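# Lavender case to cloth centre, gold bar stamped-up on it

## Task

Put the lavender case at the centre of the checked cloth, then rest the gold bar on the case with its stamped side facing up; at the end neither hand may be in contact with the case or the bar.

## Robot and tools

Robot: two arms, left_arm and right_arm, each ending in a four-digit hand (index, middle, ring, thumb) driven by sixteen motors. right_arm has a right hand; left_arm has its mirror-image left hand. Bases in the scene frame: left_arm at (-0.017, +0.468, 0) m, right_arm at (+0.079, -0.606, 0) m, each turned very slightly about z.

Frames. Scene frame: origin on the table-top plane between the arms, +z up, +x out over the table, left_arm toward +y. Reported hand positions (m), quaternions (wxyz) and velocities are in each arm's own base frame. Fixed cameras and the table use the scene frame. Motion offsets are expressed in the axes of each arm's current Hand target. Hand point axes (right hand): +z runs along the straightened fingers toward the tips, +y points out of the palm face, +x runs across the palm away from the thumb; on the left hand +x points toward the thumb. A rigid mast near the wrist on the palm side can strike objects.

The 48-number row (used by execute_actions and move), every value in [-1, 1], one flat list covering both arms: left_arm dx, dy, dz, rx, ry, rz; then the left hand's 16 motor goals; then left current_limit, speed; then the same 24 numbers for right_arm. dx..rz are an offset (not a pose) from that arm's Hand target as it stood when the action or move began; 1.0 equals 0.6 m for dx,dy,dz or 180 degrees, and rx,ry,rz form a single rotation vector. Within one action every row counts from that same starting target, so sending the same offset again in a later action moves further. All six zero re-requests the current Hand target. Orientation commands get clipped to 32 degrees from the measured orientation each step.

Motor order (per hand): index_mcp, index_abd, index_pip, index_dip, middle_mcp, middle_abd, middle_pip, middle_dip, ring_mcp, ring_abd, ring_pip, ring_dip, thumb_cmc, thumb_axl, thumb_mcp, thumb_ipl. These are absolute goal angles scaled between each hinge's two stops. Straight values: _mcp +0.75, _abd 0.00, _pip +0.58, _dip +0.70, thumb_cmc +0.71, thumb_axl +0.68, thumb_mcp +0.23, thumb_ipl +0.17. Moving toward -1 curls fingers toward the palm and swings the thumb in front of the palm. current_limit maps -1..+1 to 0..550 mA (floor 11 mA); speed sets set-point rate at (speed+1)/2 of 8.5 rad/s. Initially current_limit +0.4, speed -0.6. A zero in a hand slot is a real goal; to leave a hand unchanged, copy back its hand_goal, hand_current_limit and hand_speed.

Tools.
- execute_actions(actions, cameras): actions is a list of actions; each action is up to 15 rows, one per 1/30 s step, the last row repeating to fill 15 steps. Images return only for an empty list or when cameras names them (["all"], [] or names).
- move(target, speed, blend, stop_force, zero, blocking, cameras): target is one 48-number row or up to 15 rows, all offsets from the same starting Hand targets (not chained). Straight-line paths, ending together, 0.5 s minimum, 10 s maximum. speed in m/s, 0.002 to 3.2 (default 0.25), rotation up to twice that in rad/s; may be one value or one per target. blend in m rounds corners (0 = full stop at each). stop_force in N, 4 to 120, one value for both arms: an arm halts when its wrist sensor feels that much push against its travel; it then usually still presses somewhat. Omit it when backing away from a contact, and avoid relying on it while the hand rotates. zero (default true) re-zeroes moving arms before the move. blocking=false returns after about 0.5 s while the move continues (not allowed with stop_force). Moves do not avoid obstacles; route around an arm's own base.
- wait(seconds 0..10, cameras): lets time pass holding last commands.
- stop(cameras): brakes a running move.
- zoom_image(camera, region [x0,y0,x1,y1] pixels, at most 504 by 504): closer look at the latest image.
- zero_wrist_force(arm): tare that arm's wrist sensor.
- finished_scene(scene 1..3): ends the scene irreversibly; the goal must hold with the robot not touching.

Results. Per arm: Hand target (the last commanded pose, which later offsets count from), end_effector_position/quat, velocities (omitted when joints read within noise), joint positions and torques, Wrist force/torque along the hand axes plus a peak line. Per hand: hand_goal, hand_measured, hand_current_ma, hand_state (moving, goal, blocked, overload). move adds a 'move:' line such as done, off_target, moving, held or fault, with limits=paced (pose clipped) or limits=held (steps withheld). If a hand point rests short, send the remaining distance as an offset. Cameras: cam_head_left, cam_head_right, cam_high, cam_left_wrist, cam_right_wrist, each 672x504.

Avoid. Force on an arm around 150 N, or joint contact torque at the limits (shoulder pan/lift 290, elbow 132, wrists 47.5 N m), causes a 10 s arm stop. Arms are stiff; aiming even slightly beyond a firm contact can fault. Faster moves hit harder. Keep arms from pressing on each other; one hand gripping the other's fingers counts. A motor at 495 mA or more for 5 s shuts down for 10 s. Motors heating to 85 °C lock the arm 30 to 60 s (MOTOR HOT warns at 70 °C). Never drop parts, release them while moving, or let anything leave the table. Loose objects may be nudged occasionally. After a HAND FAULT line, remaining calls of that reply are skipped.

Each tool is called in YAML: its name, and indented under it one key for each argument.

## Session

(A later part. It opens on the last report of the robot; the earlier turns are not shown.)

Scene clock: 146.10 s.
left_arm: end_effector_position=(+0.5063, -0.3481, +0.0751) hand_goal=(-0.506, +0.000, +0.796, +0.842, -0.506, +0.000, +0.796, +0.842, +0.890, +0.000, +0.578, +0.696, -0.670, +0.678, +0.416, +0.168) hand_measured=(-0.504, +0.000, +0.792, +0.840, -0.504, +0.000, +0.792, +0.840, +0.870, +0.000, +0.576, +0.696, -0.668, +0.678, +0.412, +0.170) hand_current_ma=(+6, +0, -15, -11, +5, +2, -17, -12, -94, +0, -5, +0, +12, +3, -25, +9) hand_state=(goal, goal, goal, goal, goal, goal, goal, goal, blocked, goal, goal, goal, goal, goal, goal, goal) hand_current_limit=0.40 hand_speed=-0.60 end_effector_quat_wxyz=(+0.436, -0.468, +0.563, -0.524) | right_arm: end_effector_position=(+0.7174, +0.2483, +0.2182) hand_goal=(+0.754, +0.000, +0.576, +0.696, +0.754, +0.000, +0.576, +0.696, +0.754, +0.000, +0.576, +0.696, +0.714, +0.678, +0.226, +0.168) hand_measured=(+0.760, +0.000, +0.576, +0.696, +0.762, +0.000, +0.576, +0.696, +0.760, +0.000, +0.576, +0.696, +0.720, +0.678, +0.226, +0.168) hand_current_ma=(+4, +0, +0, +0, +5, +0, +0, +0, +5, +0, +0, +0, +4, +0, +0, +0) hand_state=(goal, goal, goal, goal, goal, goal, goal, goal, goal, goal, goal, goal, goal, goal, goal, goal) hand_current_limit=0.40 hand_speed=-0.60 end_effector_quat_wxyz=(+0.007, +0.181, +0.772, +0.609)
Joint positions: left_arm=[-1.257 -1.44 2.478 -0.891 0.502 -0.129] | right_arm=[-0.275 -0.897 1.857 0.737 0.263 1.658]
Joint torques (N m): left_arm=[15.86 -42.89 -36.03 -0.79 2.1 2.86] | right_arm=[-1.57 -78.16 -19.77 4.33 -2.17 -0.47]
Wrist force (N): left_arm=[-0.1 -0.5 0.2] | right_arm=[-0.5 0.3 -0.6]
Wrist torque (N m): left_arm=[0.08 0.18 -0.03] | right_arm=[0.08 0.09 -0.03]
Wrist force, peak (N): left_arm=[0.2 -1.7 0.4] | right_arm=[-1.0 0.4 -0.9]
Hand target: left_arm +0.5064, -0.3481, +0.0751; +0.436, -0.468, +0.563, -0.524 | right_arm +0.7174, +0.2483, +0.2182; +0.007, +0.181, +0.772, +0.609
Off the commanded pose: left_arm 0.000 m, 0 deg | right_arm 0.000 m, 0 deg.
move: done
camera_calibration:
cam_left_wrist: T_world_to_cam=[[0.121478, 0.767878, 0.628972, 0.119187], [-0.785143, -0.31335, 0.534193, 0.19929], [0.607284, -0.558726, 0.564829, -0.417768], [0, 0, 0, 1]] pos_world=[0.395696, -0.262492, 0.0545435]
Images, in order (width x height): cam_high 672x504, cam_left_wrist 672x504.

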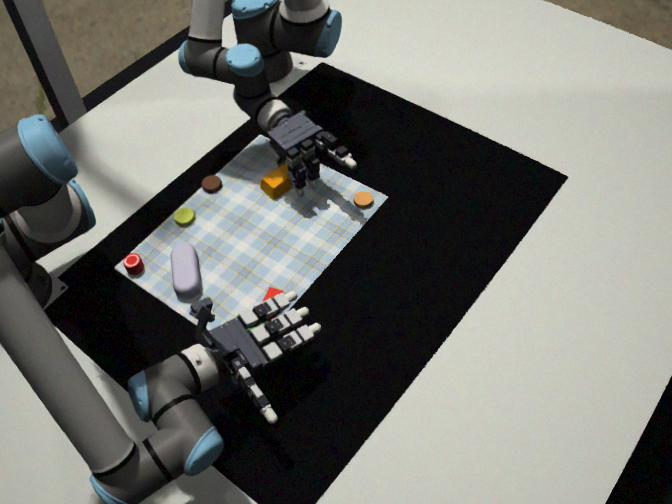

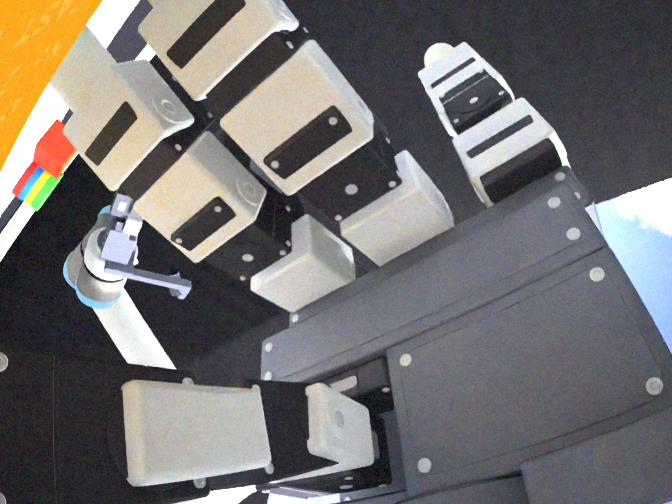

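move:
  target: [0,0.0216,0.0015,0,0,0, -0.507, 0, 0.796, 0.841, -0.507, 0, 0.796, 0.841, 0.89, 0, 0.577, 0.696, -0.671, 0.677, 0.416, 0.168, 0.4, -0.6, 0,0,0,0,0,0, 0.754, 0, 0.576, 0.696, 0.754, 0, 0.576, 0.696, 0.754, 0, 0.576, 0.696, 0.714, 0.678, 0.226, 0.168, 0.4, -0.6]
  speed: 0.05
  stop_force: 6

move:
  target: [0,0,0,0,0,0, -0.72, 0, 0.796, 0.841, -0.72, 0, 0.796, 0.841, 0.89, 0, 0.577, 0.696, -0.671, 0.677, 0.25, 0.168, 0.0, -0.9, 0,0,0,0,0,0, 0.754, 0, 0.576, 0.696, 0.754, 0, 0.576, 0.696, 0.754, 0, 0.576, 0.696, 0.714, 0.678, 0.226, 0.168, 0.4, -0.6]
  cameras: ["cam_left_wrist", "cam_high"]

zoom_image:
  camera: "cam_high"
  region: [220, 100, 380, 220]

Scene clock: 150.43 s.
left_arm: end_effector_position=(+0.5063, -0.3480, +0.0621) hand_goal=(-0.506, +0.000, +0.796, +0.842, -0.506, +0.000, +0.796, +0.842, +0.890, +0.000, +0.578, +0.696, -0.670, +0.678, +0.416, +0.168) hand_measured=(-0.504, +0.000, +0.792, +0.840, -0.504, +0.000, +0.792, +0.840, +0.870, +0.000, +0.576, +0.696, -0.668, +0.678, +0.426, +0.170) hand_current_ma=(+6, +0, -15, -11, +5, +2, -17, -12, -94, +0, -5, +0, +10, +3, +52, +12) hand_state=(goal, goal, goal, goal, goal, goal, goal, goal, blocked, goal, goal, goal, goal, goal, goal, goal) hand_current_limit=0.40 hand_speed=-0.60 end_effector_quat_wxyz=(+0.436, -0.468, +0.563, -0.524) | right_arm: end_effector_position=(+0.7174, +0.2483, +0.2182) hand_goal=(+0.754, +0.000, +0.576, +0.696, +0.754, +0.000, +0.576, +0.696, +0.754, +0.000, +0.576, +0.696, +0.714, +0.678, +0.226, +0.168) hand_measured=(+0.760, +0.000, +0.576, +0.696, +0.762, +0.000, +0.576, +0.696, +0.760, +0.000, +0.576, +0.696, +0.720, +0.678, +0.226, +0.168) hand_current_ma=(+4, +0, +0, +0, +5, +0, +0, +0, +5, +0, +0, +0, +4, +0, +0, +0) hand_state=(goal, goal, goal, goal, goal, goal, goal, goal, goal, goal, goal, goal, goal, goal, goal, goal) hand_current_limit=0.40 hand_speed=-0.60 end_effector_quat_wxyz=(+0.007, +0.181, +0.772, +0.609)
Joint positions: left_arm=[-1.257 -1.41 2.484 -0.927 0.502 -0.129] | right_arm=[-0.275 -0.897 1.857 0.737 0.263 1.658]
Joint torques (N m): left_arm=[-13.76 -45.67 -35.61 1.9 -2.37 2.67] | right_arm=[-1.1 -77.34 -19.92 4.33 -2.28 -0.42]
Wrist force (N): left_arm=[-0.7 -0.3 -0.7] | right_arm=[-0.4 -0.2 -0.1]
Wrist torque (N m): left_arm=[0.07 0.26 -0.07] | right_arm=[-0.01 0.06 -0.03]
Wrist force, peak (N): left_arm=[-0.4 -0.9 -0.9] | right_arm=[-1.2 0.0 -0.1]
Hand target: left_arm +0.5063, -0.3481, +0.0621; +0.436, -0.468, +0.563, -0.524 | right_arm +0.7174, +0.2483, +0.2182; +0.007, +0.181, +0.772, +0.609
Off the commanded pose: left_arm 0.000 m, 0 deg | right_arm 0.000 m, 0 deg.
move: done

Scene clock: 151.33 s.
left_arm: end_effector_position=(+0.5063, -0.3481, +0.0621) hand_goal=(-0.720, +0.000, +0.796, +0.842, -0.720, +0.000, +0.796, +0.842, +0.890, +0.000, +0.578, +0.696, -0.670, +0.678, +0.250, +0.168) hand_measured=(-0.714, +0.000, +0.794, +0.840, -0.714, +0.000, +0.794, +0.840, +0.870, +0.000, +0.576, +0.696, -0.668, +0.678, +0.420, +0.174) hand_current_ma=(+27, +0, -10, -10, +25, +2, -12, -11, -94, +0, -5, +0, +10, +3, +275, +36) hand_state=(goal, goal, goal, goal, goal, goal, goal, goal, blocked, goal, goal, goal, goal, goal, blocked, goal) hand_current_limit=0.00 hand_speed=-0.90 end_effector_quat_wxyz=(+0.436, -0.468, +0.563, -0.524) | right_arm: end_effector_position=(+0.7174, +0.2483, +0.2182) hand_goal=(+0.754, +0.000, +0.576, +0.696, +0.754, +0.000, +0.576, +0.696, +0.754, +0.000, +0.576, +0.696, +0.714, +0.678, +0.226, +0.168) hand_measured=(+0.760, +0.000, +0.576, +0.696, +0.762, +0.000, +0.576, +0.696, +0.760, +0.000, +0.576, +0.696, +0.720, +0.678, +0.226, +0.168) hand_current_ma=(+4, +0, +0, +0, +5, +0, +0, +0, +5, +0, +0, +0, +4, +0, +0, +0) hand_state=(goal, goal, goal, goal, goal, goal, goal, goal, goal, goal, goal, goal, goal, goal, goal, goal) hand_current_limit=0.40 hand_speed=-0.60 end_effector_quat_wxyz=(+0.007, +0.181, +0.772, +0.609)
Joint positions: left_arm=[-1.257 -1.41 2.484 -0.927 0.502 -0.129] | right_arm=[-0.275 -0.897 1.857 0.737 0.263 1.658]
Joint torques (N m): left_arm=[-12.91 -44.78 -34.86 1.4 -2.36 2.78] | right_arm=[-3 -76.74 -20.15 4.29 -2.16 -0.18]
Wrist force (N): left_arm=[-0.5 -1.0 -2.0] | right_arm=[-0.4 0.3 -0.1]
Wrist torque (N m): left_arm=[-0.02 0.25 -0.07] | right_arm=[0.06 0.06 -0.02]
Wrist force, peak (N): left_arm=[-0.1 -1.2 -2.1] | right_arm=[-0.9 0.8 -0.1]
Hand target: left_arm +0.5063, -0.3481, +0.0621; +0.436, -0.468, +0.563, -0.524 | right_arm +0.7174, +0.2483, +0.2182; +0.007, +0.181, +0.772, +0.609
Off the commanded pose: left_arm 0.000 m, 0 deg | right_arm 0.000 m, 0 deg.
move: done
camera_calibration:
cam_left_wrist: T_world_to_cam=[[0.12144, 0.767913, 0.628937, 0.127389], [-0.785176, -0.31332, 0.534162, 0.206256], [0.607249, -0.558695, 0.564897, -0.410407], [0, 0, 0, 1]] pos_world=[0.395696, -0.262492, 0.0415433]
Images, in order (width x height): cam_high 672x504, cam_left_wrist 672x504.

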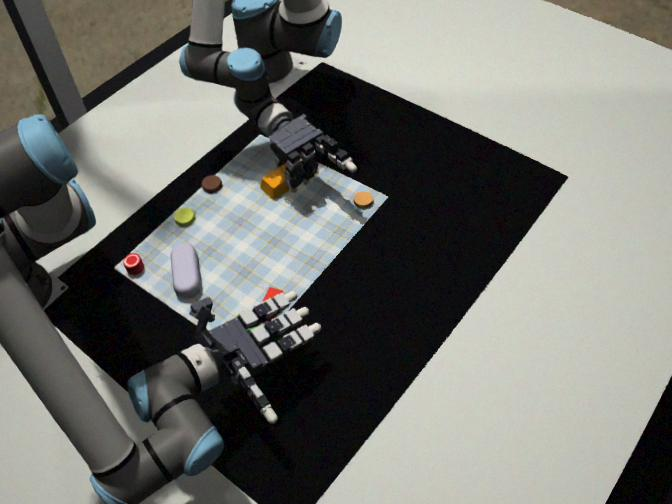

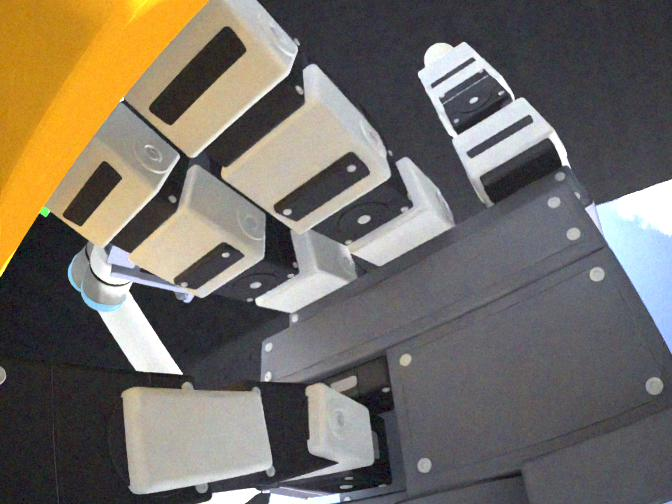

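Scaled by 3.150 from the camera's 672x504 image, which has a finer 960x720 frame.

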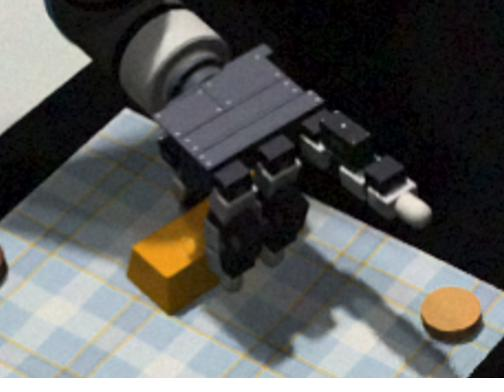

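move:
  target:
    - [0,0,0,0,0,0, -0.55, 0, 0.796, 0.841, -0.55, 0, 0.796, 0.841, 0.89, 0, 0.577, 0.696, -0.671, 0.677, 0.48, 0.168, 0.4, -0.6, 0,0,0,0,0,0, 0.754, 0, 0.576, 0.696, 0.754, 0, 0.576, 0.696, 0.754, 0, 0.576, 0.696, 0.714, 0.678, 0.226, 0.168, 0.4, -0.6]
    - [0,0.0016,-0.0233,0,0,0, -0.55, 0, 0.796, 0.841, -0.55, 0, 0.796, 0.841, 0.89, 0, 0.577, 0.696, -0.671, 0.677, 0.48, 0.168, 0.4, -0.6, 0,0,0,0,0,0, 0.754, 0, 0.576, 0.696, 0.754, 0, 0.576, 0.696, 0.754, 0, 0.576, 0.696, 0.714, 0.678, 0.226, 0.168, 0.4, -0.6]
  speed: 0.05

move:
  target: [0,0,0,0,0,0, -0.75, 0, 0.796, 0.841, -0.75, 0, 0.796, 0.841, 0.89, 0, 0.577, 0.696, -0.671, 0.677, 0.22, 0.168, 0.0, -0.9, 0,0,0,0,0,0, 0.754, 0, 0.576, 0.696, 0.754, 0, 0.576, 0.696, 0.754, 0, 0.576, 0.696, 0.714, 0.678, 0.226, 0.168, 0.4, -0.6]

move:
  target: [0,0,0,0,0,0, -0.85, 0, 0.796, 0.841, -0.85, 0, 0.796, 0.841, 0.89, 0, 0.577, 0.696, -0.671, 0.677, 0.10, 0.168, 0.75, -0.9, 0,0,0,0,0,0, 0.754, 0, 0.576, 0.696, 0.754, 0, 0.576, 0.696, 0.754, 0, 0.576, 0.696, 0.714, 0.678, 0.226, 0.168, 0.4, -0.6]
  cameras: ["cam_left_wrist", "cam_high"]

zoom_image:
  camera: "cam_high"
  region: [220, 100, 380, 220]

Scene clock: 155.20 s.
left_arm: end_effector_position=(+0.4924, -0.3453, +0.0621) hand_goal=(-0.550, +0.000, +0.796, +0.842, -0.550, +0.000, +0.796, +0.842, +0.890, +0.000, +0.578, +0.696, -0.670, +0.678, +0.480, +0.168) hand_measured=(-0.552, +0.000, +0.794, +0.840, -0.552, +0.000, +0.794, +0.840, +0.870, +0.000, +0.576, +0.696, -0.668, +0.678, +0.476, +0.170) hand_current_ma=(-11, +0, -10, -10, -10, +2, -11, -11, -94, +0, -5, +0, +10, +3, -27, +9) hand_state=(goal, goal, goal, goal, goal, goal, goal, goal, blocked, goal, goal, goal, goal, goal, goal, goal) hand_current_limit=0.40 hand_speed=-0.60 end_effector_quat_wxyz=(+0.436, -0.468, +0.563, -0.524) end_effector_velocity=(+0.001, +0.000, -0.001) end_effector_angular_velocity=(+0.002, +0.001, -0.001) | right_arm: end_effector_position=(+0.7174, +0.2483, +0.2182) hand_goal=(+0.754, +0.000, +0.576, +0.696, +0.754, +0.000, +0.576, +0.696, +0.754, +0.000, +0.576, +0.696, +0.714, +0.678, +0.226, +0.168) hand_measured=(+0.760, +0.000, +0.576, +0.696, +0.762, +0.000, +0.576, +0.696, +0.760, +0.000, +0.576, +0.696, +0.720, +0.678, +0.226, +0.168) hand_current_ma=(+4, +0, +0, +0, +5, +0, +0, +0, +5, +0, +0, +0, +4, +0, +0, +0) hand_state=(goal, goal, goal, goal, goal, goal, goal, goal, goal, goal, goal, goal, goal, goal, goal, goal) hand_current_limit=0.40 hand_speed=-0.60 end_effector_quat_wxyz=(+0.007, +0.181, +0.772, +0.609)
Joint positions: left_arm=[-1.293 -1.424 2.504 -0.923 0.466 -0.141] | right_arm=[-0.275 -0.897 1.857 0.737 0.263 1.658]
Joint velocities: left_arm=[0.004 0.002 -0.001 0.001 0.005 0.001] | right_arm=[within noise]
Joint torques (N m): left_arm=[13.98 -15.02 -34.48 0.49 2.1 1.03] | right_arm=[-0.97 -77.67 -20.47 4.39 -2.03 -0.17]
Wrist force (N): left_arm=[-0.4 -0.6 0.2] | right_arm=[-0.7 0.3 -0.4]
Wrist torque (N m): left_arm=[0.05 0.21 0.00] | right_arm=[0.07 0.10 -0.05]
Wrist force, peak (N): left_arm=[-0.3 -1.5 -2.1] | right_arm=[-1.0 0.0 -0.4]
Hand target: left_arm +0.4926, -0.3455, +0.0621; +0.436, -0.468, +0.563, -0.524 | right_arm +0.7174, +0.2483, +0.2182; +0.007, +0.181, +0.772, +0.609
Off the commanded pose: left_arm 0.000 m, 0 deg | right_arm 0.000 m, 0 deg.
move: done

Scene clock: 156.03 s.
left_arm: end_effector_position=(+0.4926, -0.3455, +0.0621) hand_goal=(-0.750, +0.000, +0.796, +0.842, -0.750, +0.000, +0.796, +0.842, +0.890, +0.000, +0.578, +0.696, -0.670, +0.678, +0.220, +0.168) hand_measured=(-0.690, +0.000, +0.806, +0.846, -0.700, +0.000, +0.808, +0.846, +0.870, +0.000, +0.576, +0.696, -0.668, +0.678, +0.328, +0.176) hand_current_ma=(+275, +0, +43, +18, +248, +2, +49, +20, -94, +0, -5, +0, +10, +3, +275, +46) hand_state=(blocked, goal, goal, goal, blocked, goal, goal, goal, blocked, goal, goal, goal, goal, goal, blocked, goal) hand_current_limit=0.00 hand_speed=-0.90 end_effector_quat_wxyz=(+0.436, -0.468, +0.563, -0.524) | right_arm: end_effector_position=(+0.7174, +0.2483, +0.2182) hand_goal=(+0.754, +0.000, +0.576, +0.696, +0.754, +0.000, +0.576, +0.696, +0.754, +0.000, +0.576, +0.696, +0.714, +0.678, +0.226, +0.168) hand_measured=(+0.760, +0.000, +0.576, +0.696, +0.762, +0.000, +0.576, +0.696, +0.760, +0.000, +0.576, +0.696, +0.720, +0.678, +0.226, +0.168) hand_current_ma=(+4, +0, +0, +0, +5, +0, +0, +0, +5, +0, +0, +0, +4, +0, +0, +0) hand_state=(goal, goal, goal, goal, goal, goal, goal, goal, goal, goal, goal, goal, goal, goal, goal, goal) hand_current_limit=0.40 hand_speed=-0.60 end_effector_quat_wxyz=(+0.007, +0.181, +0.772, +0.609)
Joint positions: left_arm=[-1.293 -1.424 2.504 -0.923 0.467 -0.141] | right_arm=[-0.275 -0.897 1.857 0.737 0.263 1.658]
Joint torques (N m): left_arm=[15.8 -16.93 -34.5 -2.53 2.42 2.29] | right_arm=[-1.37 -78.3 -19.88 4.24 -1.99 -0.11]
Wrist force (N): left_arm=[0.0 0.4 0.4] | right_arm=[-0.2 0.1 0.1]
Wrist torque (N m): left_arm=[0.11 0.17 0.02] | right_arm=[0.01 0.02 -0.01]
Wrist force, peak (N): left_arm=[-0.3 0.5 2.3] | right_arm=[-1.0 -0.1 0.2]
Hand target: left_arm +0.4926, -0.3455, +0.0621; +0.436, -0.468, +0.563, -0.524 | right_arm +0.7174, +0.2483, +0.2182; +0.007, +0.181, +0.772, +0.609
Off the commanded pose: left_arm 0.000 m, 0 deg | right_arm 0.000 m, 0 deg.
move: done

Scene clock: 156.53 s.
left_arm: end_effector_position=(+0.4926, -0.3455, +0.0621) hand_goal=(-0.850, +0.000, +0.796, +0.842, -0.850, +0.000, +0.796, +0.842, +0.890, +0.000, +0.578, +0.696, -0.670, +0.678, +0.100, +0.168) hand_measured=(-0.700, +0.000, +0.816, +0.852, -0.714, +0.000, +0.822, +0.854, +0.870, +0.000, +0.576, +0.696, -0.668, +0.678, +0.324, +0.182) hand_current_ma=(+481, +0, +89, +42, +481, +2, +114, +53, -94, +0, -5, +0, +10, +3, +481, +83) hand_state=(blocked, goal, blocked, goal, blocked, goal, blocked, goal, blocked, goal, goal, goal, goal, goal, blocked, goal) hand_current_limit=0.75 hand_speed=-0.90 end_effector_quat_wxyz=(+0.436, -0.468, +0.563, -0.524) | right_arm: end_effector_position=(+0.7174, +0.2483, +0.2182) hand_goal=(+0.754, +0.000, +0.576, +0.696, +0.754, +0.000, +0.576, +0.696, +0.754, +0.000, +0.576, +0.696, +0.714, +0.678, +0.226, +0.168) hand_measured=(+0.760, +0.000, +0.576, +0.696, +0.762, +0.000, +0.576, +0.696, +0.760, +0.000, +0.576, +0.696, +0.720, +0.678, +0.226, +0.168) hand_current_ma=(+4, +0, +0, +0, +5, +0, +0, +0, +5, +0, +0, +0, +4, +0, +0, +0) hand_state=(goal, goal, goal, goal, goal, goal, goal, goal, goal, goal, goal, goal, goal, goal, goal, goal) hand_current_limit=0.40 hand_speed=-0.60 end_effector_quat_wxyz=(+0.007, +0.181, +0.772, +0.609)
Joint positions: left_arm=[-1.293 -1.424 2.504 -0.923 0.467 -0.141] | right_arm=[-0.275 -0.897 1.857 0.737 0.263 1.658]
Joint torques (N m): left_arm=[16.63 -17.33 -33.96 -2.52 2.19 2.17] | right_arm=[-2.13 -78.53 -19.7 4.3 -2.15 -0.24]
Wrist force (N): left_arm=[0.1 -0.3 0.7] | right_arm=[-0.2 0.6 0.0]
Wrist torque (N m): left_arm=[0.06 0.16 0.01] | right_arm=[0.08 0.02 0.00]
Wrist force, peak (N): left_arm=[0.2 -0.3 0.7] | right_arm=[-1.2 0.2 -0.3]
Hand target: left_arm +0.4926, -0.3455, +0.0621; +0.436, -0.468, +0.563, -0.524 | right_arm +0.7174, +0.2483, +0.2182; +0.007, +0.181, +0.772, +0.609
Off the commanded pose: left_arm 0.000 m, 0 deg | right_arm 0.000 m, 0 deg.
move: done
camera_calibration:
cam_left_wrist: T_world_to_cam=[[0.12144, 0.767913, 0.628937, 0.127006], [-0.785176, -0.31332, 0.534162, 0.196182], [0.607249, -0.558695, 0.564897, -0.40063], [0, 0, 0, 1]] pos_world=[0.381896, -0.259892, 0.0416433]
Images, in order (width x height): cam_high 672x504, cam_left_wrist 672x504.

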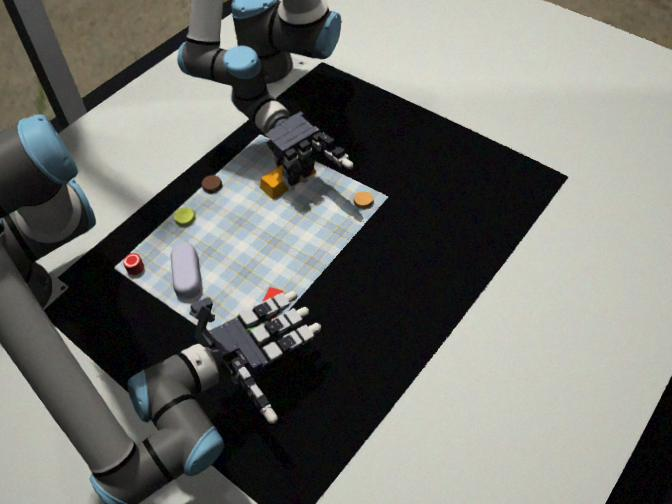

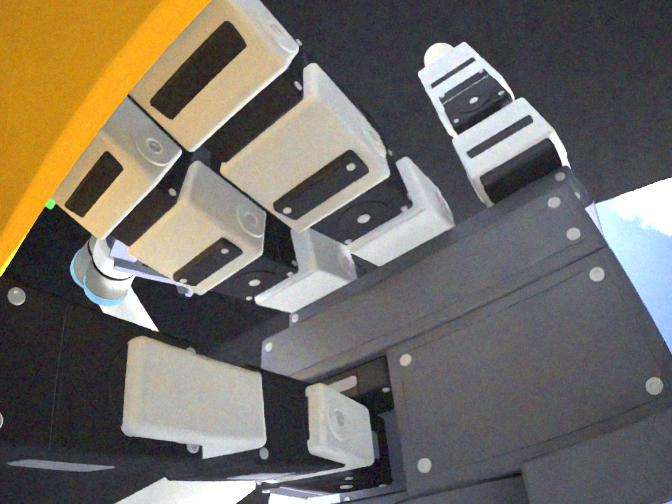

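Scaled by 3.150 from the camera's 672x504 image, which has a finer 960x720 frame.

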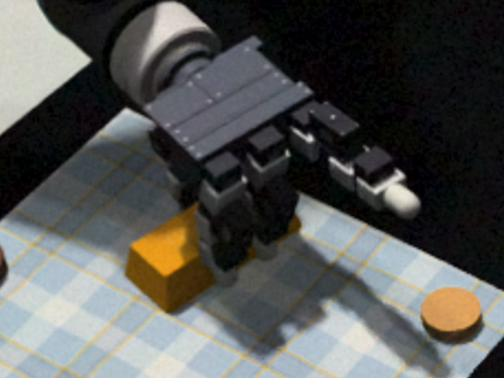

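move:
  target: [0,-0.0499,-0.0035,0,0,0, -0.85, 0, 0.796, 0.841, -0.85, 0, 0.796, 0.841, 0.89, 0, 0.577, 0.696, -0.671, 0.677, 0.10, 0.168, 0.75, -0.9, 0,0,0,0,0,0, 0.754, 0, 0.576, 0.696, 0.754, 0, 0.576, 0.696, 0.754, 0, 0.576, 0.696, 0.714, 0.678, 0.226, 0.168, 0.4, -0.6]
  speed: 0.04
  cameras: ["cam_left_wrist", "cam_high"]

zoom_image:
  camera: "cam_high"
  region: [220, 100, 380, 220]

Scene clock: 159.40 s.
left_arm: end_effector_position=(+0.4926, -0.3456, +0.0923) hand_goal=(-0.850, +0.000, +0.796, +0.842, -0.850, +0.000, +0.796, +0.842, +0.890, +0.000, +0.578, +0.696, -0.670, +0.678, +0.100, +0.168) hand_measured=(-0.708, +0.000, +0.816, +0.852, -0.716, +0.000, +0.822, +0.854, +0.870, +0.000, +0.576, +0.696, -0.666, +0.678, +0.316, +0.188) hand_current_ma=(+481, +0, +89, +42, +481, +2, +114, +53, -94, +0, -5, +0, +15, +3, +481, +118) hand_state=(blocked, goal, blocked, goal, blocked, goal, blocked, goal, blocked, goal, goal, goal, goal, goal, blocked, goal) hand_current_limit=0.75 hand_speed=-0.90 end_effector_quat_wxyz=(+0.436, -0.468, +0.563, -0.524) | right_arm: end_effector_position=(+0.7174, +0.2483, +0.2182) hand_goal=(+0.754, +0.000, +0.576, +0.696, +0.754, +0.000, +0.576, +0.696, +0.754, +0.000, +0.576, +0.696, +0.714, +0.678, +0.226, +0.168) hand_measured=(+0.760, +0.000, +0.576, +0.696, +0.762, +0.000, +0.576, +0.696, +0.760, +0.000, +0.576, +0.696, +0.720, +0.678, +0.226, +0.168) hand_current_ma=(+4, +0, +0, +0, +5, +0, +0, +0, +5, +0, +0, +0, +4, +0, +0, +0) hand_state=(goal, goal, goal, goal, goal, goal, goal, goal, goal, goal, goal, goal, goal, goal, goal, goal) hand_current_limit=0.40 hand_speed=-0.60 end_effector_quat_wxyz=(+0.007, +0.181, +0.772, +0.609)
Joint positions: left_arm=[-1.293 -1.494 2.487 -0.836 0.467 -0.141] | right_arm=[-0.275 -0.897 1.857 0.737 0.263 1.658]
Joint torques (N m): left_arm=[13 -15.78 -23.76 -3.16 1.86 -3.11] | right_arm=[-1.95 -77.85 -20.04 4.58 -2.22 -0.09]
Wrist force (N): left_arm=[-0.1 2.7 0.3] | right_arm=[-0.6 0.1 0.0]
Wrist torque (N m): left_arm=[0.35 0.17 0.00] | right_arm=[0.01 0.08 -0.05]
Wrist force, peak (N): left_arm=[-0.2 2.8 1.0] | right_arm=[-1.1 -0.2 -0.5]
Hand target: left_arm +0.4926, -0.3455, +0.0921; +0.436, -0.468, +0.563, -0.524 | right_arm +0.7174, +0.2483, +0.2182; +0.007, +0.181, +0.772, +0.609
Off the commanded pose: left_arm 0.000 m, 0 deg | right_arm 0.000 m, 0 deg.
move: done
camera_calibration:
cam_left_wrist: T_world_to_cam=[[0.12146, 0.767974, 0.628859, 0.10823], [-0.785195, -0.313236, 0.534184, 0.180148], [0.60722, -0.558659, 0.564964, -0.417791], [0, 0, 0, 1]] pos_world=[0.381996, -0.260092, 0.071743]
Images, in order (width x height): cam_high 672x504, cam_left_wrist 672x504.

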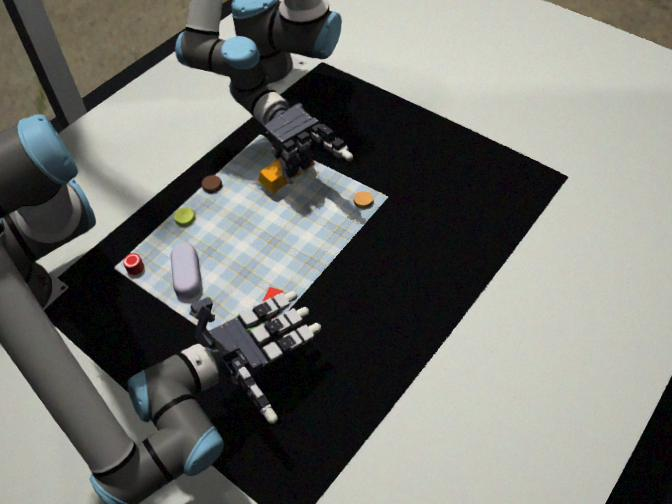

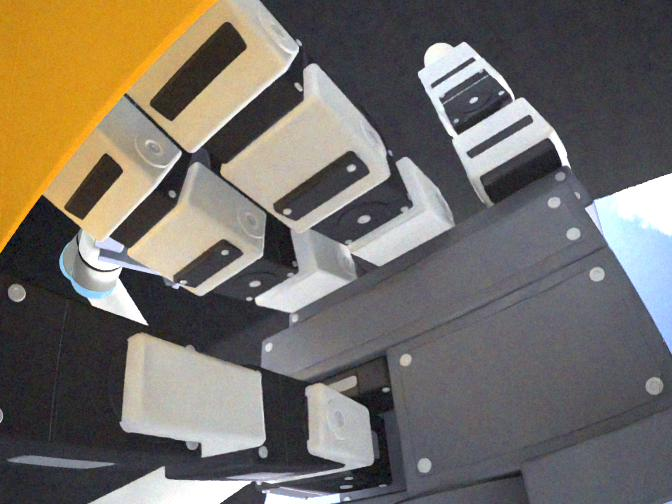

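Scaled by 3.150 from the camera's 672x504 image, which has a finer 960x720 frame.

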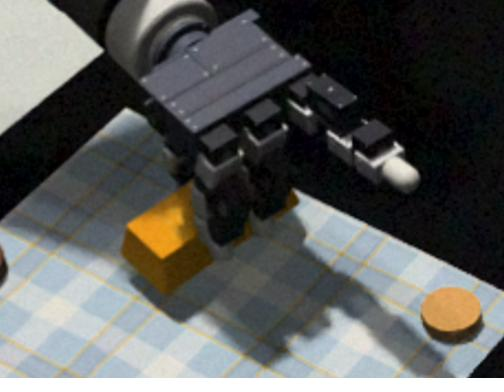

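move:
  target:
    - [-0.1638,-0.1973,-0.0443,0,0,0, -0.85, 0, 0.796, 0.841, -0.85, 0, 0.796, 0.841, 0.89, 0, 0.577, 0.696, -0.671, 0.677, 0.10, 0.168, 0.75, -0.9, 0.028,0.1257,-0.0343,0.1001,-0.0603,-0.5101, -0.44, 0, 0.796, 0.841, -0.44, 0, 0.796, 0.841, 0.89, 0, 0.577, 0.696, -0.671, 0.677, 0.48, 0.168, 0.4, -0.6]
    - [-0.1638,-0.1973,-0.0443,0,0,0, -0.85, 0, 0.796, 0.841, -0.85, 0, 0.796, 0.841, 0.89, 0, 0.577, 0.696, -0.671, 0.677, 0.10, 0.168, 0.75, -0.9, 0.2855,0.074,-0.014,-0.1824,0.1099,0.9294, -0.44, 0, 0.796, 0.841, -0.44, 0, 0.796, 0.841, 0.89, 0, 0.577, 0.696, -0.671, 0.677, 0.48, 0.168, 0.4, -0.6]
  speed: 0.35
  blend: [0.02, 0]
  cameras: ["cam_head_right","cam_left_wrist","cam_right_wrist", "cam_high"]

Scene clock: 171.27 s.
left_arm: end_effector_position=(+0.4927, -0.2456, +0.2121) hand_goal=(-0.850, +0.000, +0.796, +0.842, -0.850, +0.000, +0.796, +0.842, +0.890, +0.000, +0.578, +0.696, -0.670, +0.678, +0.100, +0.168) hand_measured=(-0.708, +0.000, +0.816, +0.852, -0.718, +0.000, +0.822, +0.854, +0.870, +0.000, +0.576, +0.696, -0.666, +0.678, +0.316, +0.188) hand_current_ma=(+481, +0, +89, +42, +481, +2, +114, +53, -94, +0, -5, +0, +15, +3, +481, +119) hand_state=(blocked, goal, blocked, goal, blocked, goal, blocked, goal, blocked, goal, goal, goal, goal, goal, blocked, goal) hand_current_limit=0.75 hand_speed=-0.90 end_effector_quat_wxyz=(+0.436, -0.468, +0.563, -0.524) | right_arm: end_effector_position=(+0.5673, +0.2983, +0.2982) hand_goal=(-0.440, +0.000, +0.796, +0.842, -0.440, +0.000, +0.796, +0.842, +0.890, +0.000, +0.578, +0.696, -0.670, +0.678, +0.480, +0.168) hand_measured=(-0.440, +0.000, +0.796, +0.840, -0.440, -0.002, +0.796, +0.840, +0.882, -0.002, +0.578, +0.696, -0.672, +0.678, +0.478, +0.168) hand_current_ma=(+0, +0, +0, -1, +0, +0, +0, -1, -6, +0, +0, +0, -1, +0, -1, +0) hand_state=(goal, goal, goal, goal, goal, goal, goal, goal, goal, goal, goal, goal, goal, goal, goal, goal) hand_current_limit=0.40 hand_speed=-0.60 end_effector_quat_wxyz=(+0.646, -0.692, +0.235, -0.219)
Joint positions: left_arm=[-1.185 -1.878 2.497 -0.488 0.574 -0.11] | right_arm=[-0.188 -1.687 2.18 -0.34 0.471 -0.137]
Joint torques (N m): left_arm=[-14.04 5.36 -30.67 -3.57 -2.69 -2.35] | right_arm=[-15.99 -14.25 -37.64 -0.25 1.21 0.55]
Wrist force (N): left_arm=[-0.1 2.6 0.6] | right_arm=[-0.8 2.0 -0.5]
Wrist torque (N m): left_arm=[0.31 0.21 -0.07] | right_arm=[0.18 0.01 -0.01]
Wrist force, peak (N): left_arm=[0.8 3.4 0.6] | right_arm=[-2.5 2.4 -1.2]
Hand target: left_arm +0.4927, -0.2456, +0.2121; +0.436, -0.468, +0.563, -0.524 | right_arm +0.5674, +0.2982, +0.2982; +0.646, -0.692, +0.235, -0.219
Off the commanded pose: left_arm 0.000 m, 0 deg | right_arm 0.000 m, 0 deg.
move: done
camera_calibration:
cam_left_wrist: T_world_to_cam=[[0.12144, 0.767913, 0.628937, -0.0440735], [-0.785176, -0.31332, 0.534162, 0.147516], [0.607249, -0.558695, 0.564897, -0.429673], [0, 0, 0, 1]] pos_world=[0.382096, -0.159992, 0.191643]
cam_right_wrist: T_world_to_cam=[[-0.675557, 0.399028, -0.619999, 0.473351], [-0.7365, -0.325867, 0.592772, 0.285998], [0.034495, 0.857081, 0.514026, -0.305306], [0, 0, 0, 1]] pos_world=[0.540945, 0.165989, 0.280881]
Images, in order (width x height): cam_head_right 672x504, cam_high 672x504, cam_left_wrist 672x504, cam_right_wrist 672x504.

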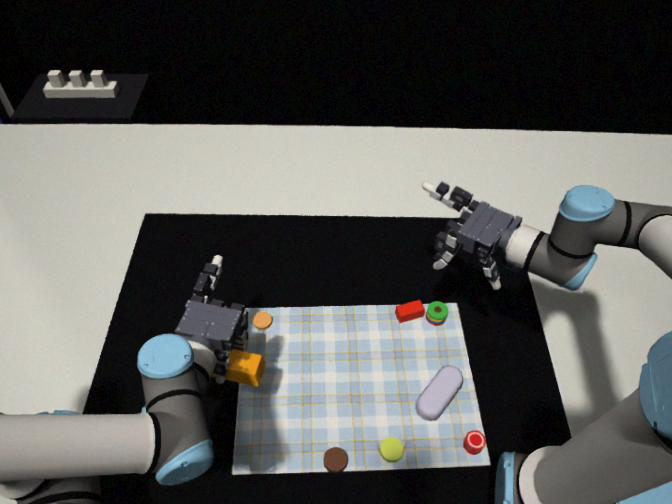

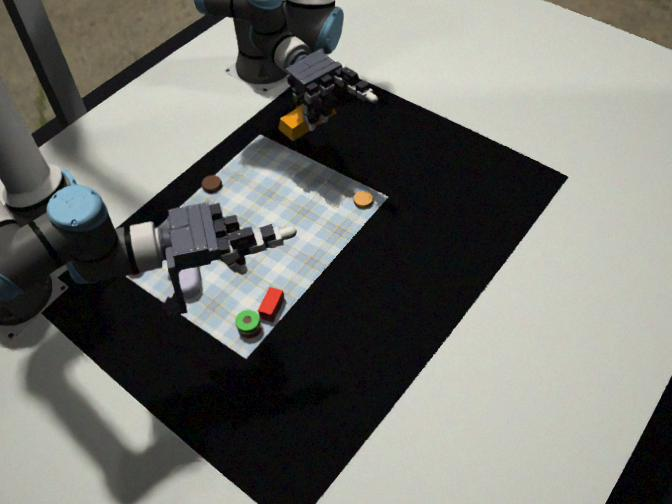

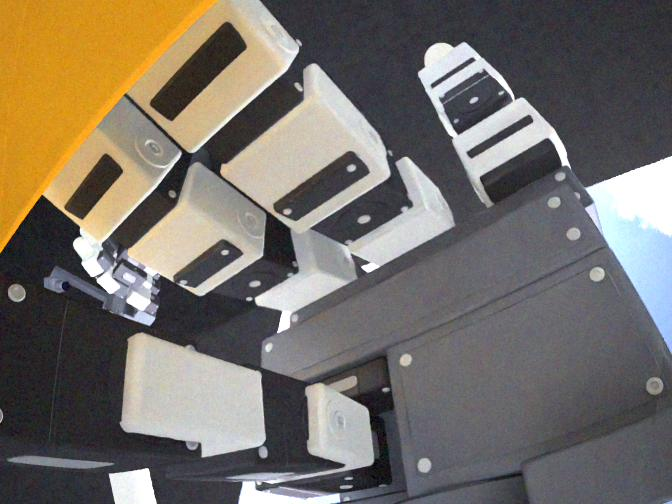

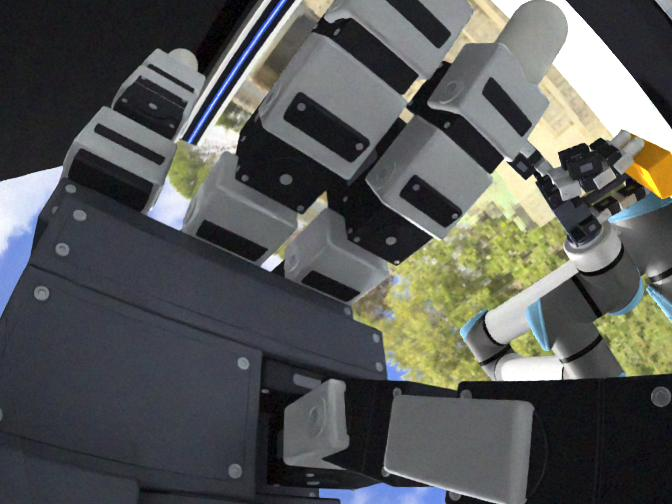

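zoom_image:
  camera: "cam_head_right"
  region: [210, 280, 510, 490]

Scaled by 1.680 from the camera's 672x504 image, which has a finer 960x720 frame.

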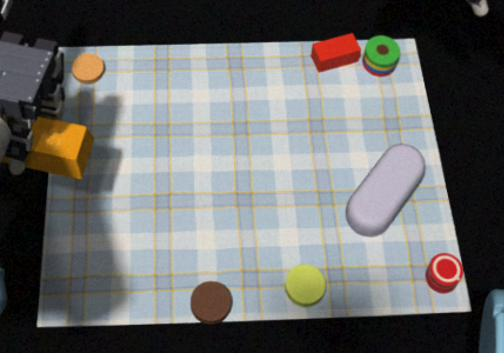

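move:
  target:
    - [0,0,0,0,0,0, -0.85, 0, 0.796, 0.841, -0.85, 0, 0.796, 0.841, 0.89, 0, 0.577, 0.696, -0.671, 0.677, 0.10, 0.168, 0.75, -0.9, -0.3188,0.17,-0.0902,0,0,0, -0.44, 0, 0.796, 0.841, -0.44, 0, 0.796, 0.841, 0.89, 0, 0.577, 0.696, -0.671, 0.677, 0.48, 0.168, 0.4, -0.6]
    - [0,0,0,0,0,0, -0.85, 0, 0.796, 0.841, -0.85, 0, 0.796, 0.841, 0.89, 0, 0.577, 0.696, -0.671, 0.677, 0.10, 0.168, 0.75, -0.9, -0.3188,0.3197,-0.0797,0,0,0, -0.44, 0, 0.796, 0.841, -0.44, 0, 0.796, 0.841, 0.89, 0, 0.577, 0.696, -0.671, 0.677, 0.48, 0.168, 0.4, -0.6]
  speed: 0.15
  blend: [0.02, 0]
  cameras: ["cam_head_right","cam_right_wrist", "cam_high"]

Scene clock: 179.63 s.
left_arm: end_effector_position=(+0.4927, -0.2456, +0.2121) hand_goal=(-0.850, +0.000, +0.796, +0.842, -0.850, +0.000, +0.796, +0.842, +0.890, +0.000, +0.578, +0.696, -0.670, +0.678, +0.100, +0.168) hand_measured=(-0.708, +0.000, +0.816, +0.852, -0.718, +0.000, +0.822, +0.854, +0.870, +0.000, +0.576, +0.696, -0.666, +0.678, +0.316, +0.188) hand_current_ma=(+481, +0, +89, +42, +481, +2, +114, +53, -94, +0, -5, +0, +15, +3, +481, +119) hand_state=(blocked, goal, blocked, goal, blocked, goal, blocked, goal, blocked, goal, goal, goal, goal, goal, blocked, goal) hand_current_limit=0.75 hand_speed=-0.90 end_effector_quat_wxyz=(+0.436, -0.468, +0.563, -0.524) | right_arm: end_effector_position=(+0.3785, +0.3661, +0.1101) hand_goal=(-0.440, +0.000, +0.796, +0.842, -0.440, +0.000, +0.796, +0.842, +0.890, +0.000, +0.578, +0.696, -0.670, +0.678, +0.480, +0.168) hand_measured=(-0.440, +0.000, +0.796, +0.840, -0.440, -0.002, +0.796, +0.840, +0.882, -0.002, +0.578, +0.696, -0.672, +0.678, +0.478, +0.168) hand_current_ma=(+0, +0, +0, -1, +0, +0, +0, -1, -7, +0, +0, +0, +0, +0, -1, +0) hand_state=(goal, goal, goal, goal, goal, goal, goal, goal, goal, goal, goal, goal, goal, goal, goal, goal) hand_current_limit=0.40 hand_speed=-0.60 end_effector_quat_wxyz=(+0.646, -0.692, +0.235, -0.219)
Joint positions: left_arm=[-1.185 -1.878 2.497 -0.488 0.574 -0.11] | right_arm=[-0.051 -1.715 2.639 -0.802 0.607 -0.1]
Joint torques (N m): left_arm=[-13.61 5.43 -30.63 -3.37 -2.76 -2.35] | right_arm=[11.87 -11.14 -27.59 -2.03 -0.78 0.1]
Wrist force (N): left_arm=[0.2 2.6 0.5] | right_arm=[-1.2 2.1 0.1]
Wrist torque (N m): left_arm=[0.33 0.16 -0.05] | right_arm=[0.17 0.09 -0.02]
Wrist force, peak (N): left_arm=[-0.1 3.0 0.6] | right_arm=[-1.1 4.2 0.3]
Hand target: left_arm +0.4927, -0.2456, +0.2121; +0.436, -0.468, +0.563, -0.524 | right_arm +0.3785, +0.3661, +0.1101; +0.646, -0.692, +0.235, -0.219
Off the commanded pose: left_arm 0.000 m, 0 deg | right_arm 0.000 m, 0 deg.
move: done
camera_calibration:
cam_right_wrist: T_world_to_cam=[[-0.675586, 0.399242, -0.61983, 0.201945], [-0.736455, -0.325635, 0.592956, 0.28044], [0.0348944, 0.857069, 0.514018, -0.260298], [0, 0, 0, 1]] pos_world=[0.352045, 0.23379, 0.0926813]
Images, in order (width x height): cam_head_right 672x504, cam_high 672x504, cam_right_wrist 672x504.

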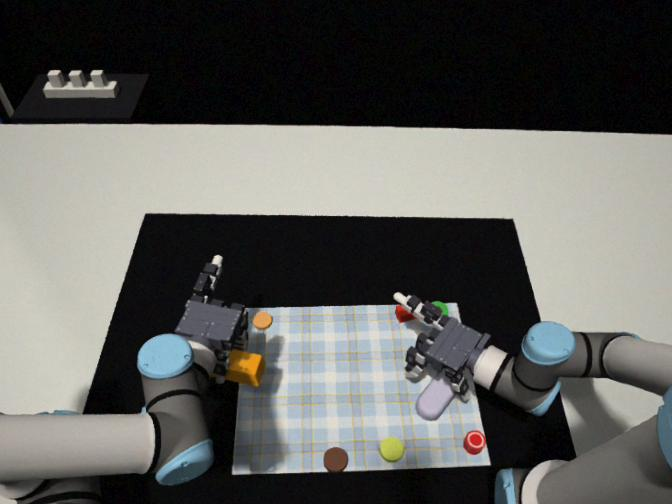

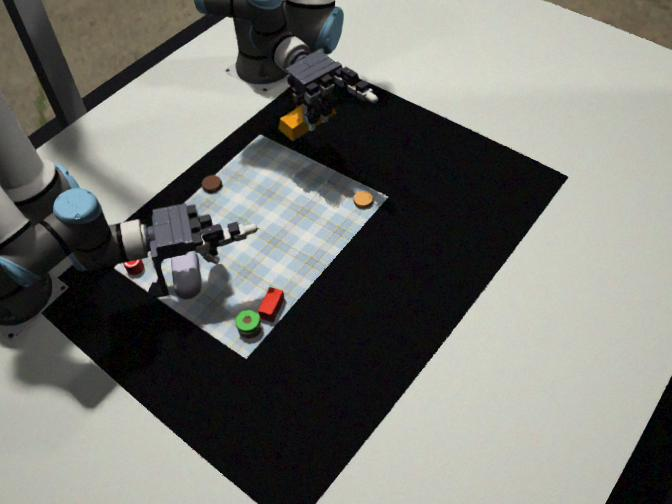

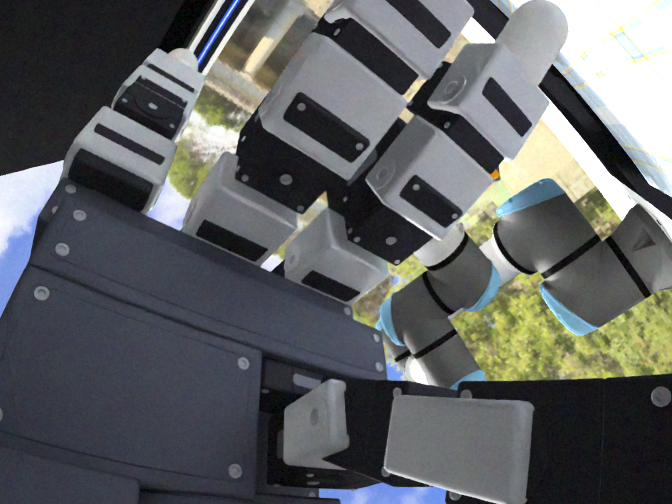

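zoom_image:
  camera: "cam_head_right"
  region: [380, 280, 540, 440]

zoom_image:
  camera: "cam_high"
  region: [100, 180, 280, 320]

Scaled by 3.150 from the camera's 672x504 image, which has a finer 960x720 frame.

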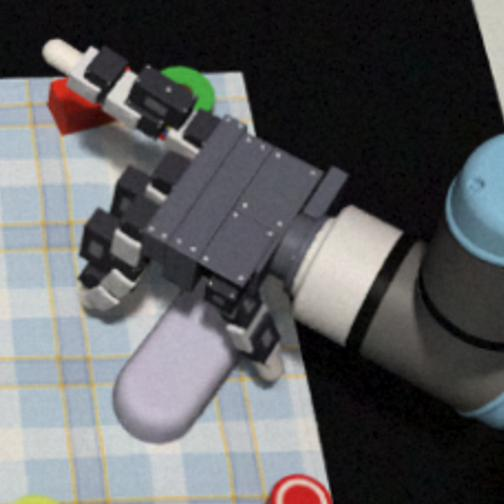

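Scaled by 2.800 from the camera's 672x504 image, which has a finer 960x720 frame.

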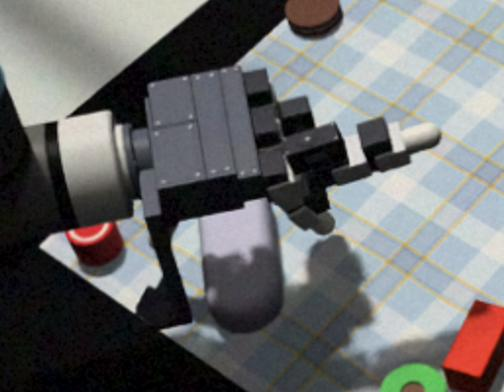

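move:
  target: [0,0,0,0,0,0, -0.85, 0, 0.796, 0.841, -0.85, 0, 0.796, 0.841, 0.89, 0, 0.577, 0.696, -0.671, 0.677, 0.10, 0.168, 0.75, -0.9, 0,0.0798,0.0056,0,0,0, -0.44, 0, 0.796, 0.841, -0.44, 0, 0.796, 0.841, 0.89, 0, 0.577, 0.696, -0.671, 0.677, 0.48, 0.168, 0.4, -0.6]
  speed: 0.06
  stop_force: 7
  cameras: ["cam_head_right","cam_right_wrist", "cam_high"]

zoom_image:
  camera: "cam_head_right"
  region: [380, 280, 540, 440]

zoom_image:
  camera: "cam_high"
  region: [100, 180, 280, 320]

Scene clock: 200.00 s.
left_arm: end_effector_position=(+0.4927, -0.2456, +0.2121) hand_goal=(-0.850, +0.000, +0.796, +0.842, -0.850, +0.000, +0.796, +0.842, +0.890, +0.000, +0.578, +0.696, -0.670, +0.678, +0.100, +0.168) hand_measured=(-0.708, +0.000, +0.816, +0.852, -0.718, +0.000, +0.822, +0.854, +0.870, +0.000, +0.576, +0.696, -0.666, +0.678, +0.316, +0.188) hand_current_ma=(+481, +0, +89, +42, +481, +2, +114, +53, -94, +0, -5, +0, +15, +3, +481, +119) hand_state=(blocked, goal, blocked, goal, blocked, goal, blocked, goal, blocked, goal, goal, goal, goal, goal, blocked, goal) hand_current_limit=0.75 hand_speed=-0.90 end_effector_quat_wxyz=(+0.436, -0.468, +0.563, -0.524) | right_arm: end_effector_position=(+0.3785, +0.3661, +0.0621) hand_goal=(-0.440, +0.000, +0.796, +0.842, -0.440, +0.000, +0.796, +0.842, +0.890, +0.000, +0.578, +0.696, -0.670, +0.678, +0.480, +0.168) hand_measured=(-0.440, +0.000, +0.796, +0.840, -0.440, -0.002, +0.796, +0.840, +0.882, -0.002, +0.578, +0.696, -0.672, +0.678, +0.478, +0.168) hand_current_ma=(+0, +0, +0, -1, +0, +0, +0, -1, -7, +0, +0, +0, +0, +0, -1, +0) hand_state=(goal, goal, goal, goal, goal, goal, goal, goal, goal, goal, goal, goal, goal, goal, goal, goal) hand_current_limit=0.40 hand_speed=-0.60 end_effector_quat_wxyz=(+0.646, -0.692, +0.235, -0.219)
Joint positions: left_arm=[-1.185 -1.878 2.497 -0.488 0.574 -0.11] | right_arm=[-0.05 -1.572 2.676 -0.983 0.607 -0.1]
Joint torques (N m): left_arm=[-14.18 5.54 -30.24 -3.49 -2.46 -2.37] | right_arm=[16.59 -38.91 -24.75 -1.96 0.16 3.22]
Wrist force (N): left_arm=[0.0 2.5 0.3] | right_arm=[-1.2 2.3 -0.1]
Wrist torque (N m): left_arm=[0.32 0.19 -0.07] | right_arm=[0.20 0.08 0.01]
Wrist force, peak (N): left_arm=[0.1 3.0 0.5] | right_arm=[-0.8 3.2 0.3]
Hand target: left_arm +0.4927, -0.2456, +0.2121; +0.436, -0.468, +0.563, -0.524 | right_arm +0.3785, +0.3661, +0.0621; +0.646, -0.692, +0.235, -0.219
Off the commanded pose: left_arm 0.000 m, 0 deg | right_arm 0.000 m, 0 deg.
move: done
camera_calibration:
cam_right_wrist: T_world_to_cam=[[-0.675496, 0.399117, -0.620009, 0.172328], [-0.736547, -0.325659, 0.592828, 0.30896], [0.0346964, 0.857118, 0.51395, -0.235618], [0, 0, 0, 1]] pos_world=[0.352145, 0.233789, 0.0447807]
Images, in order (width x height): cam_head_right 672x504, cam_high 672x504, cam_right_wrist 672x504.

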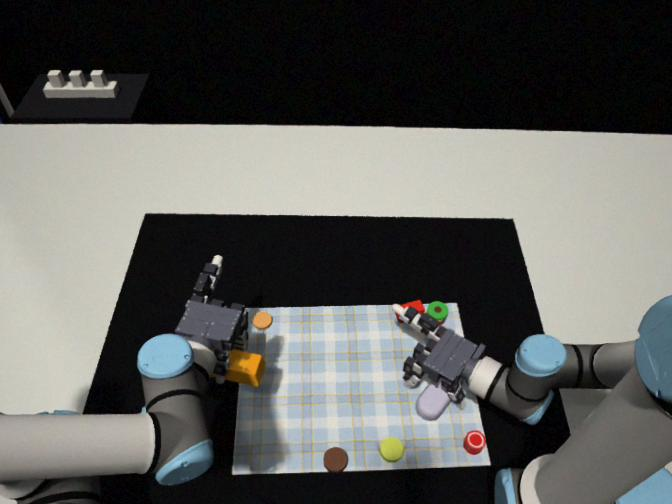

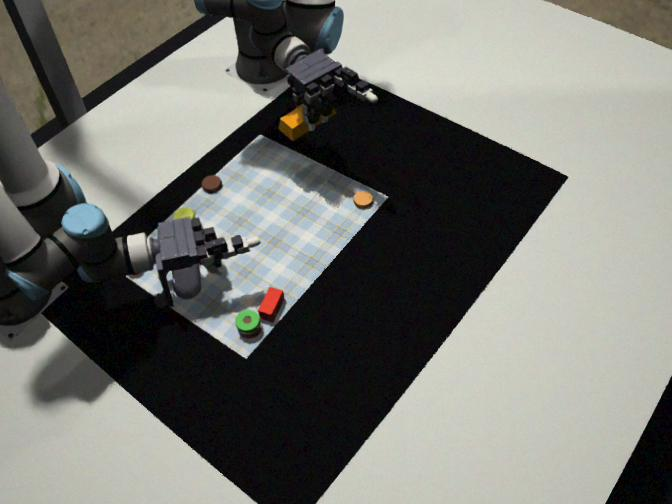

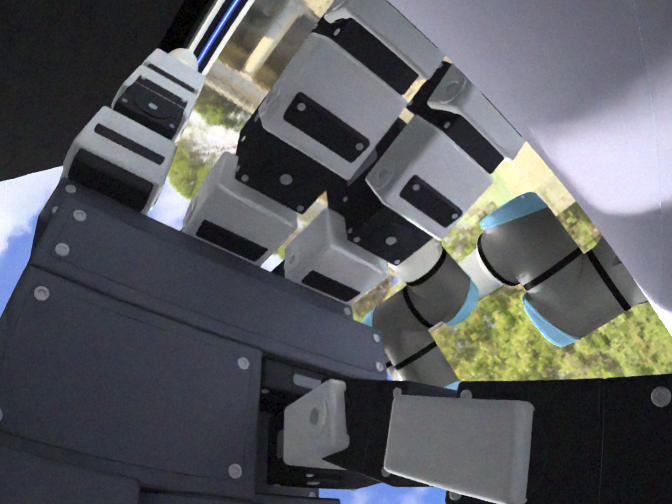

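Scaled by 3.150 from the camera's 672x504 image, which has a finer 960x720 frame.

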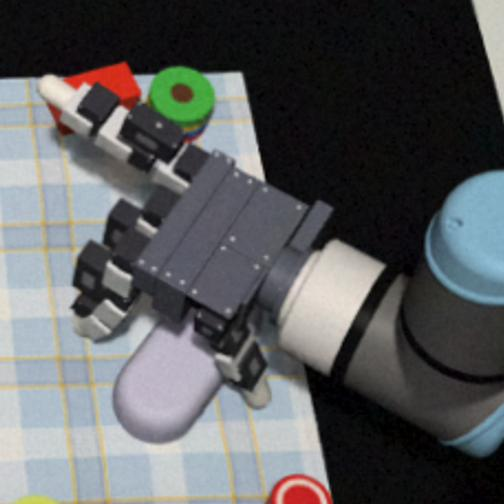

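Scaled by 2.800 from the camera's 672x504 image, which has a finer 960x720 frame.

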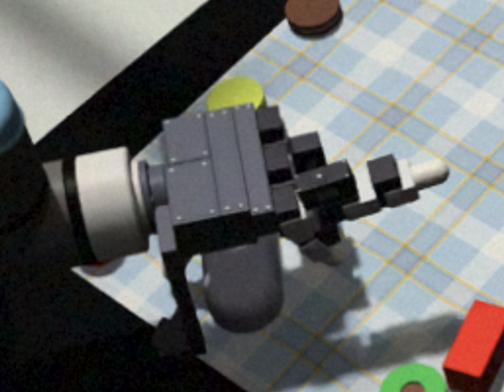

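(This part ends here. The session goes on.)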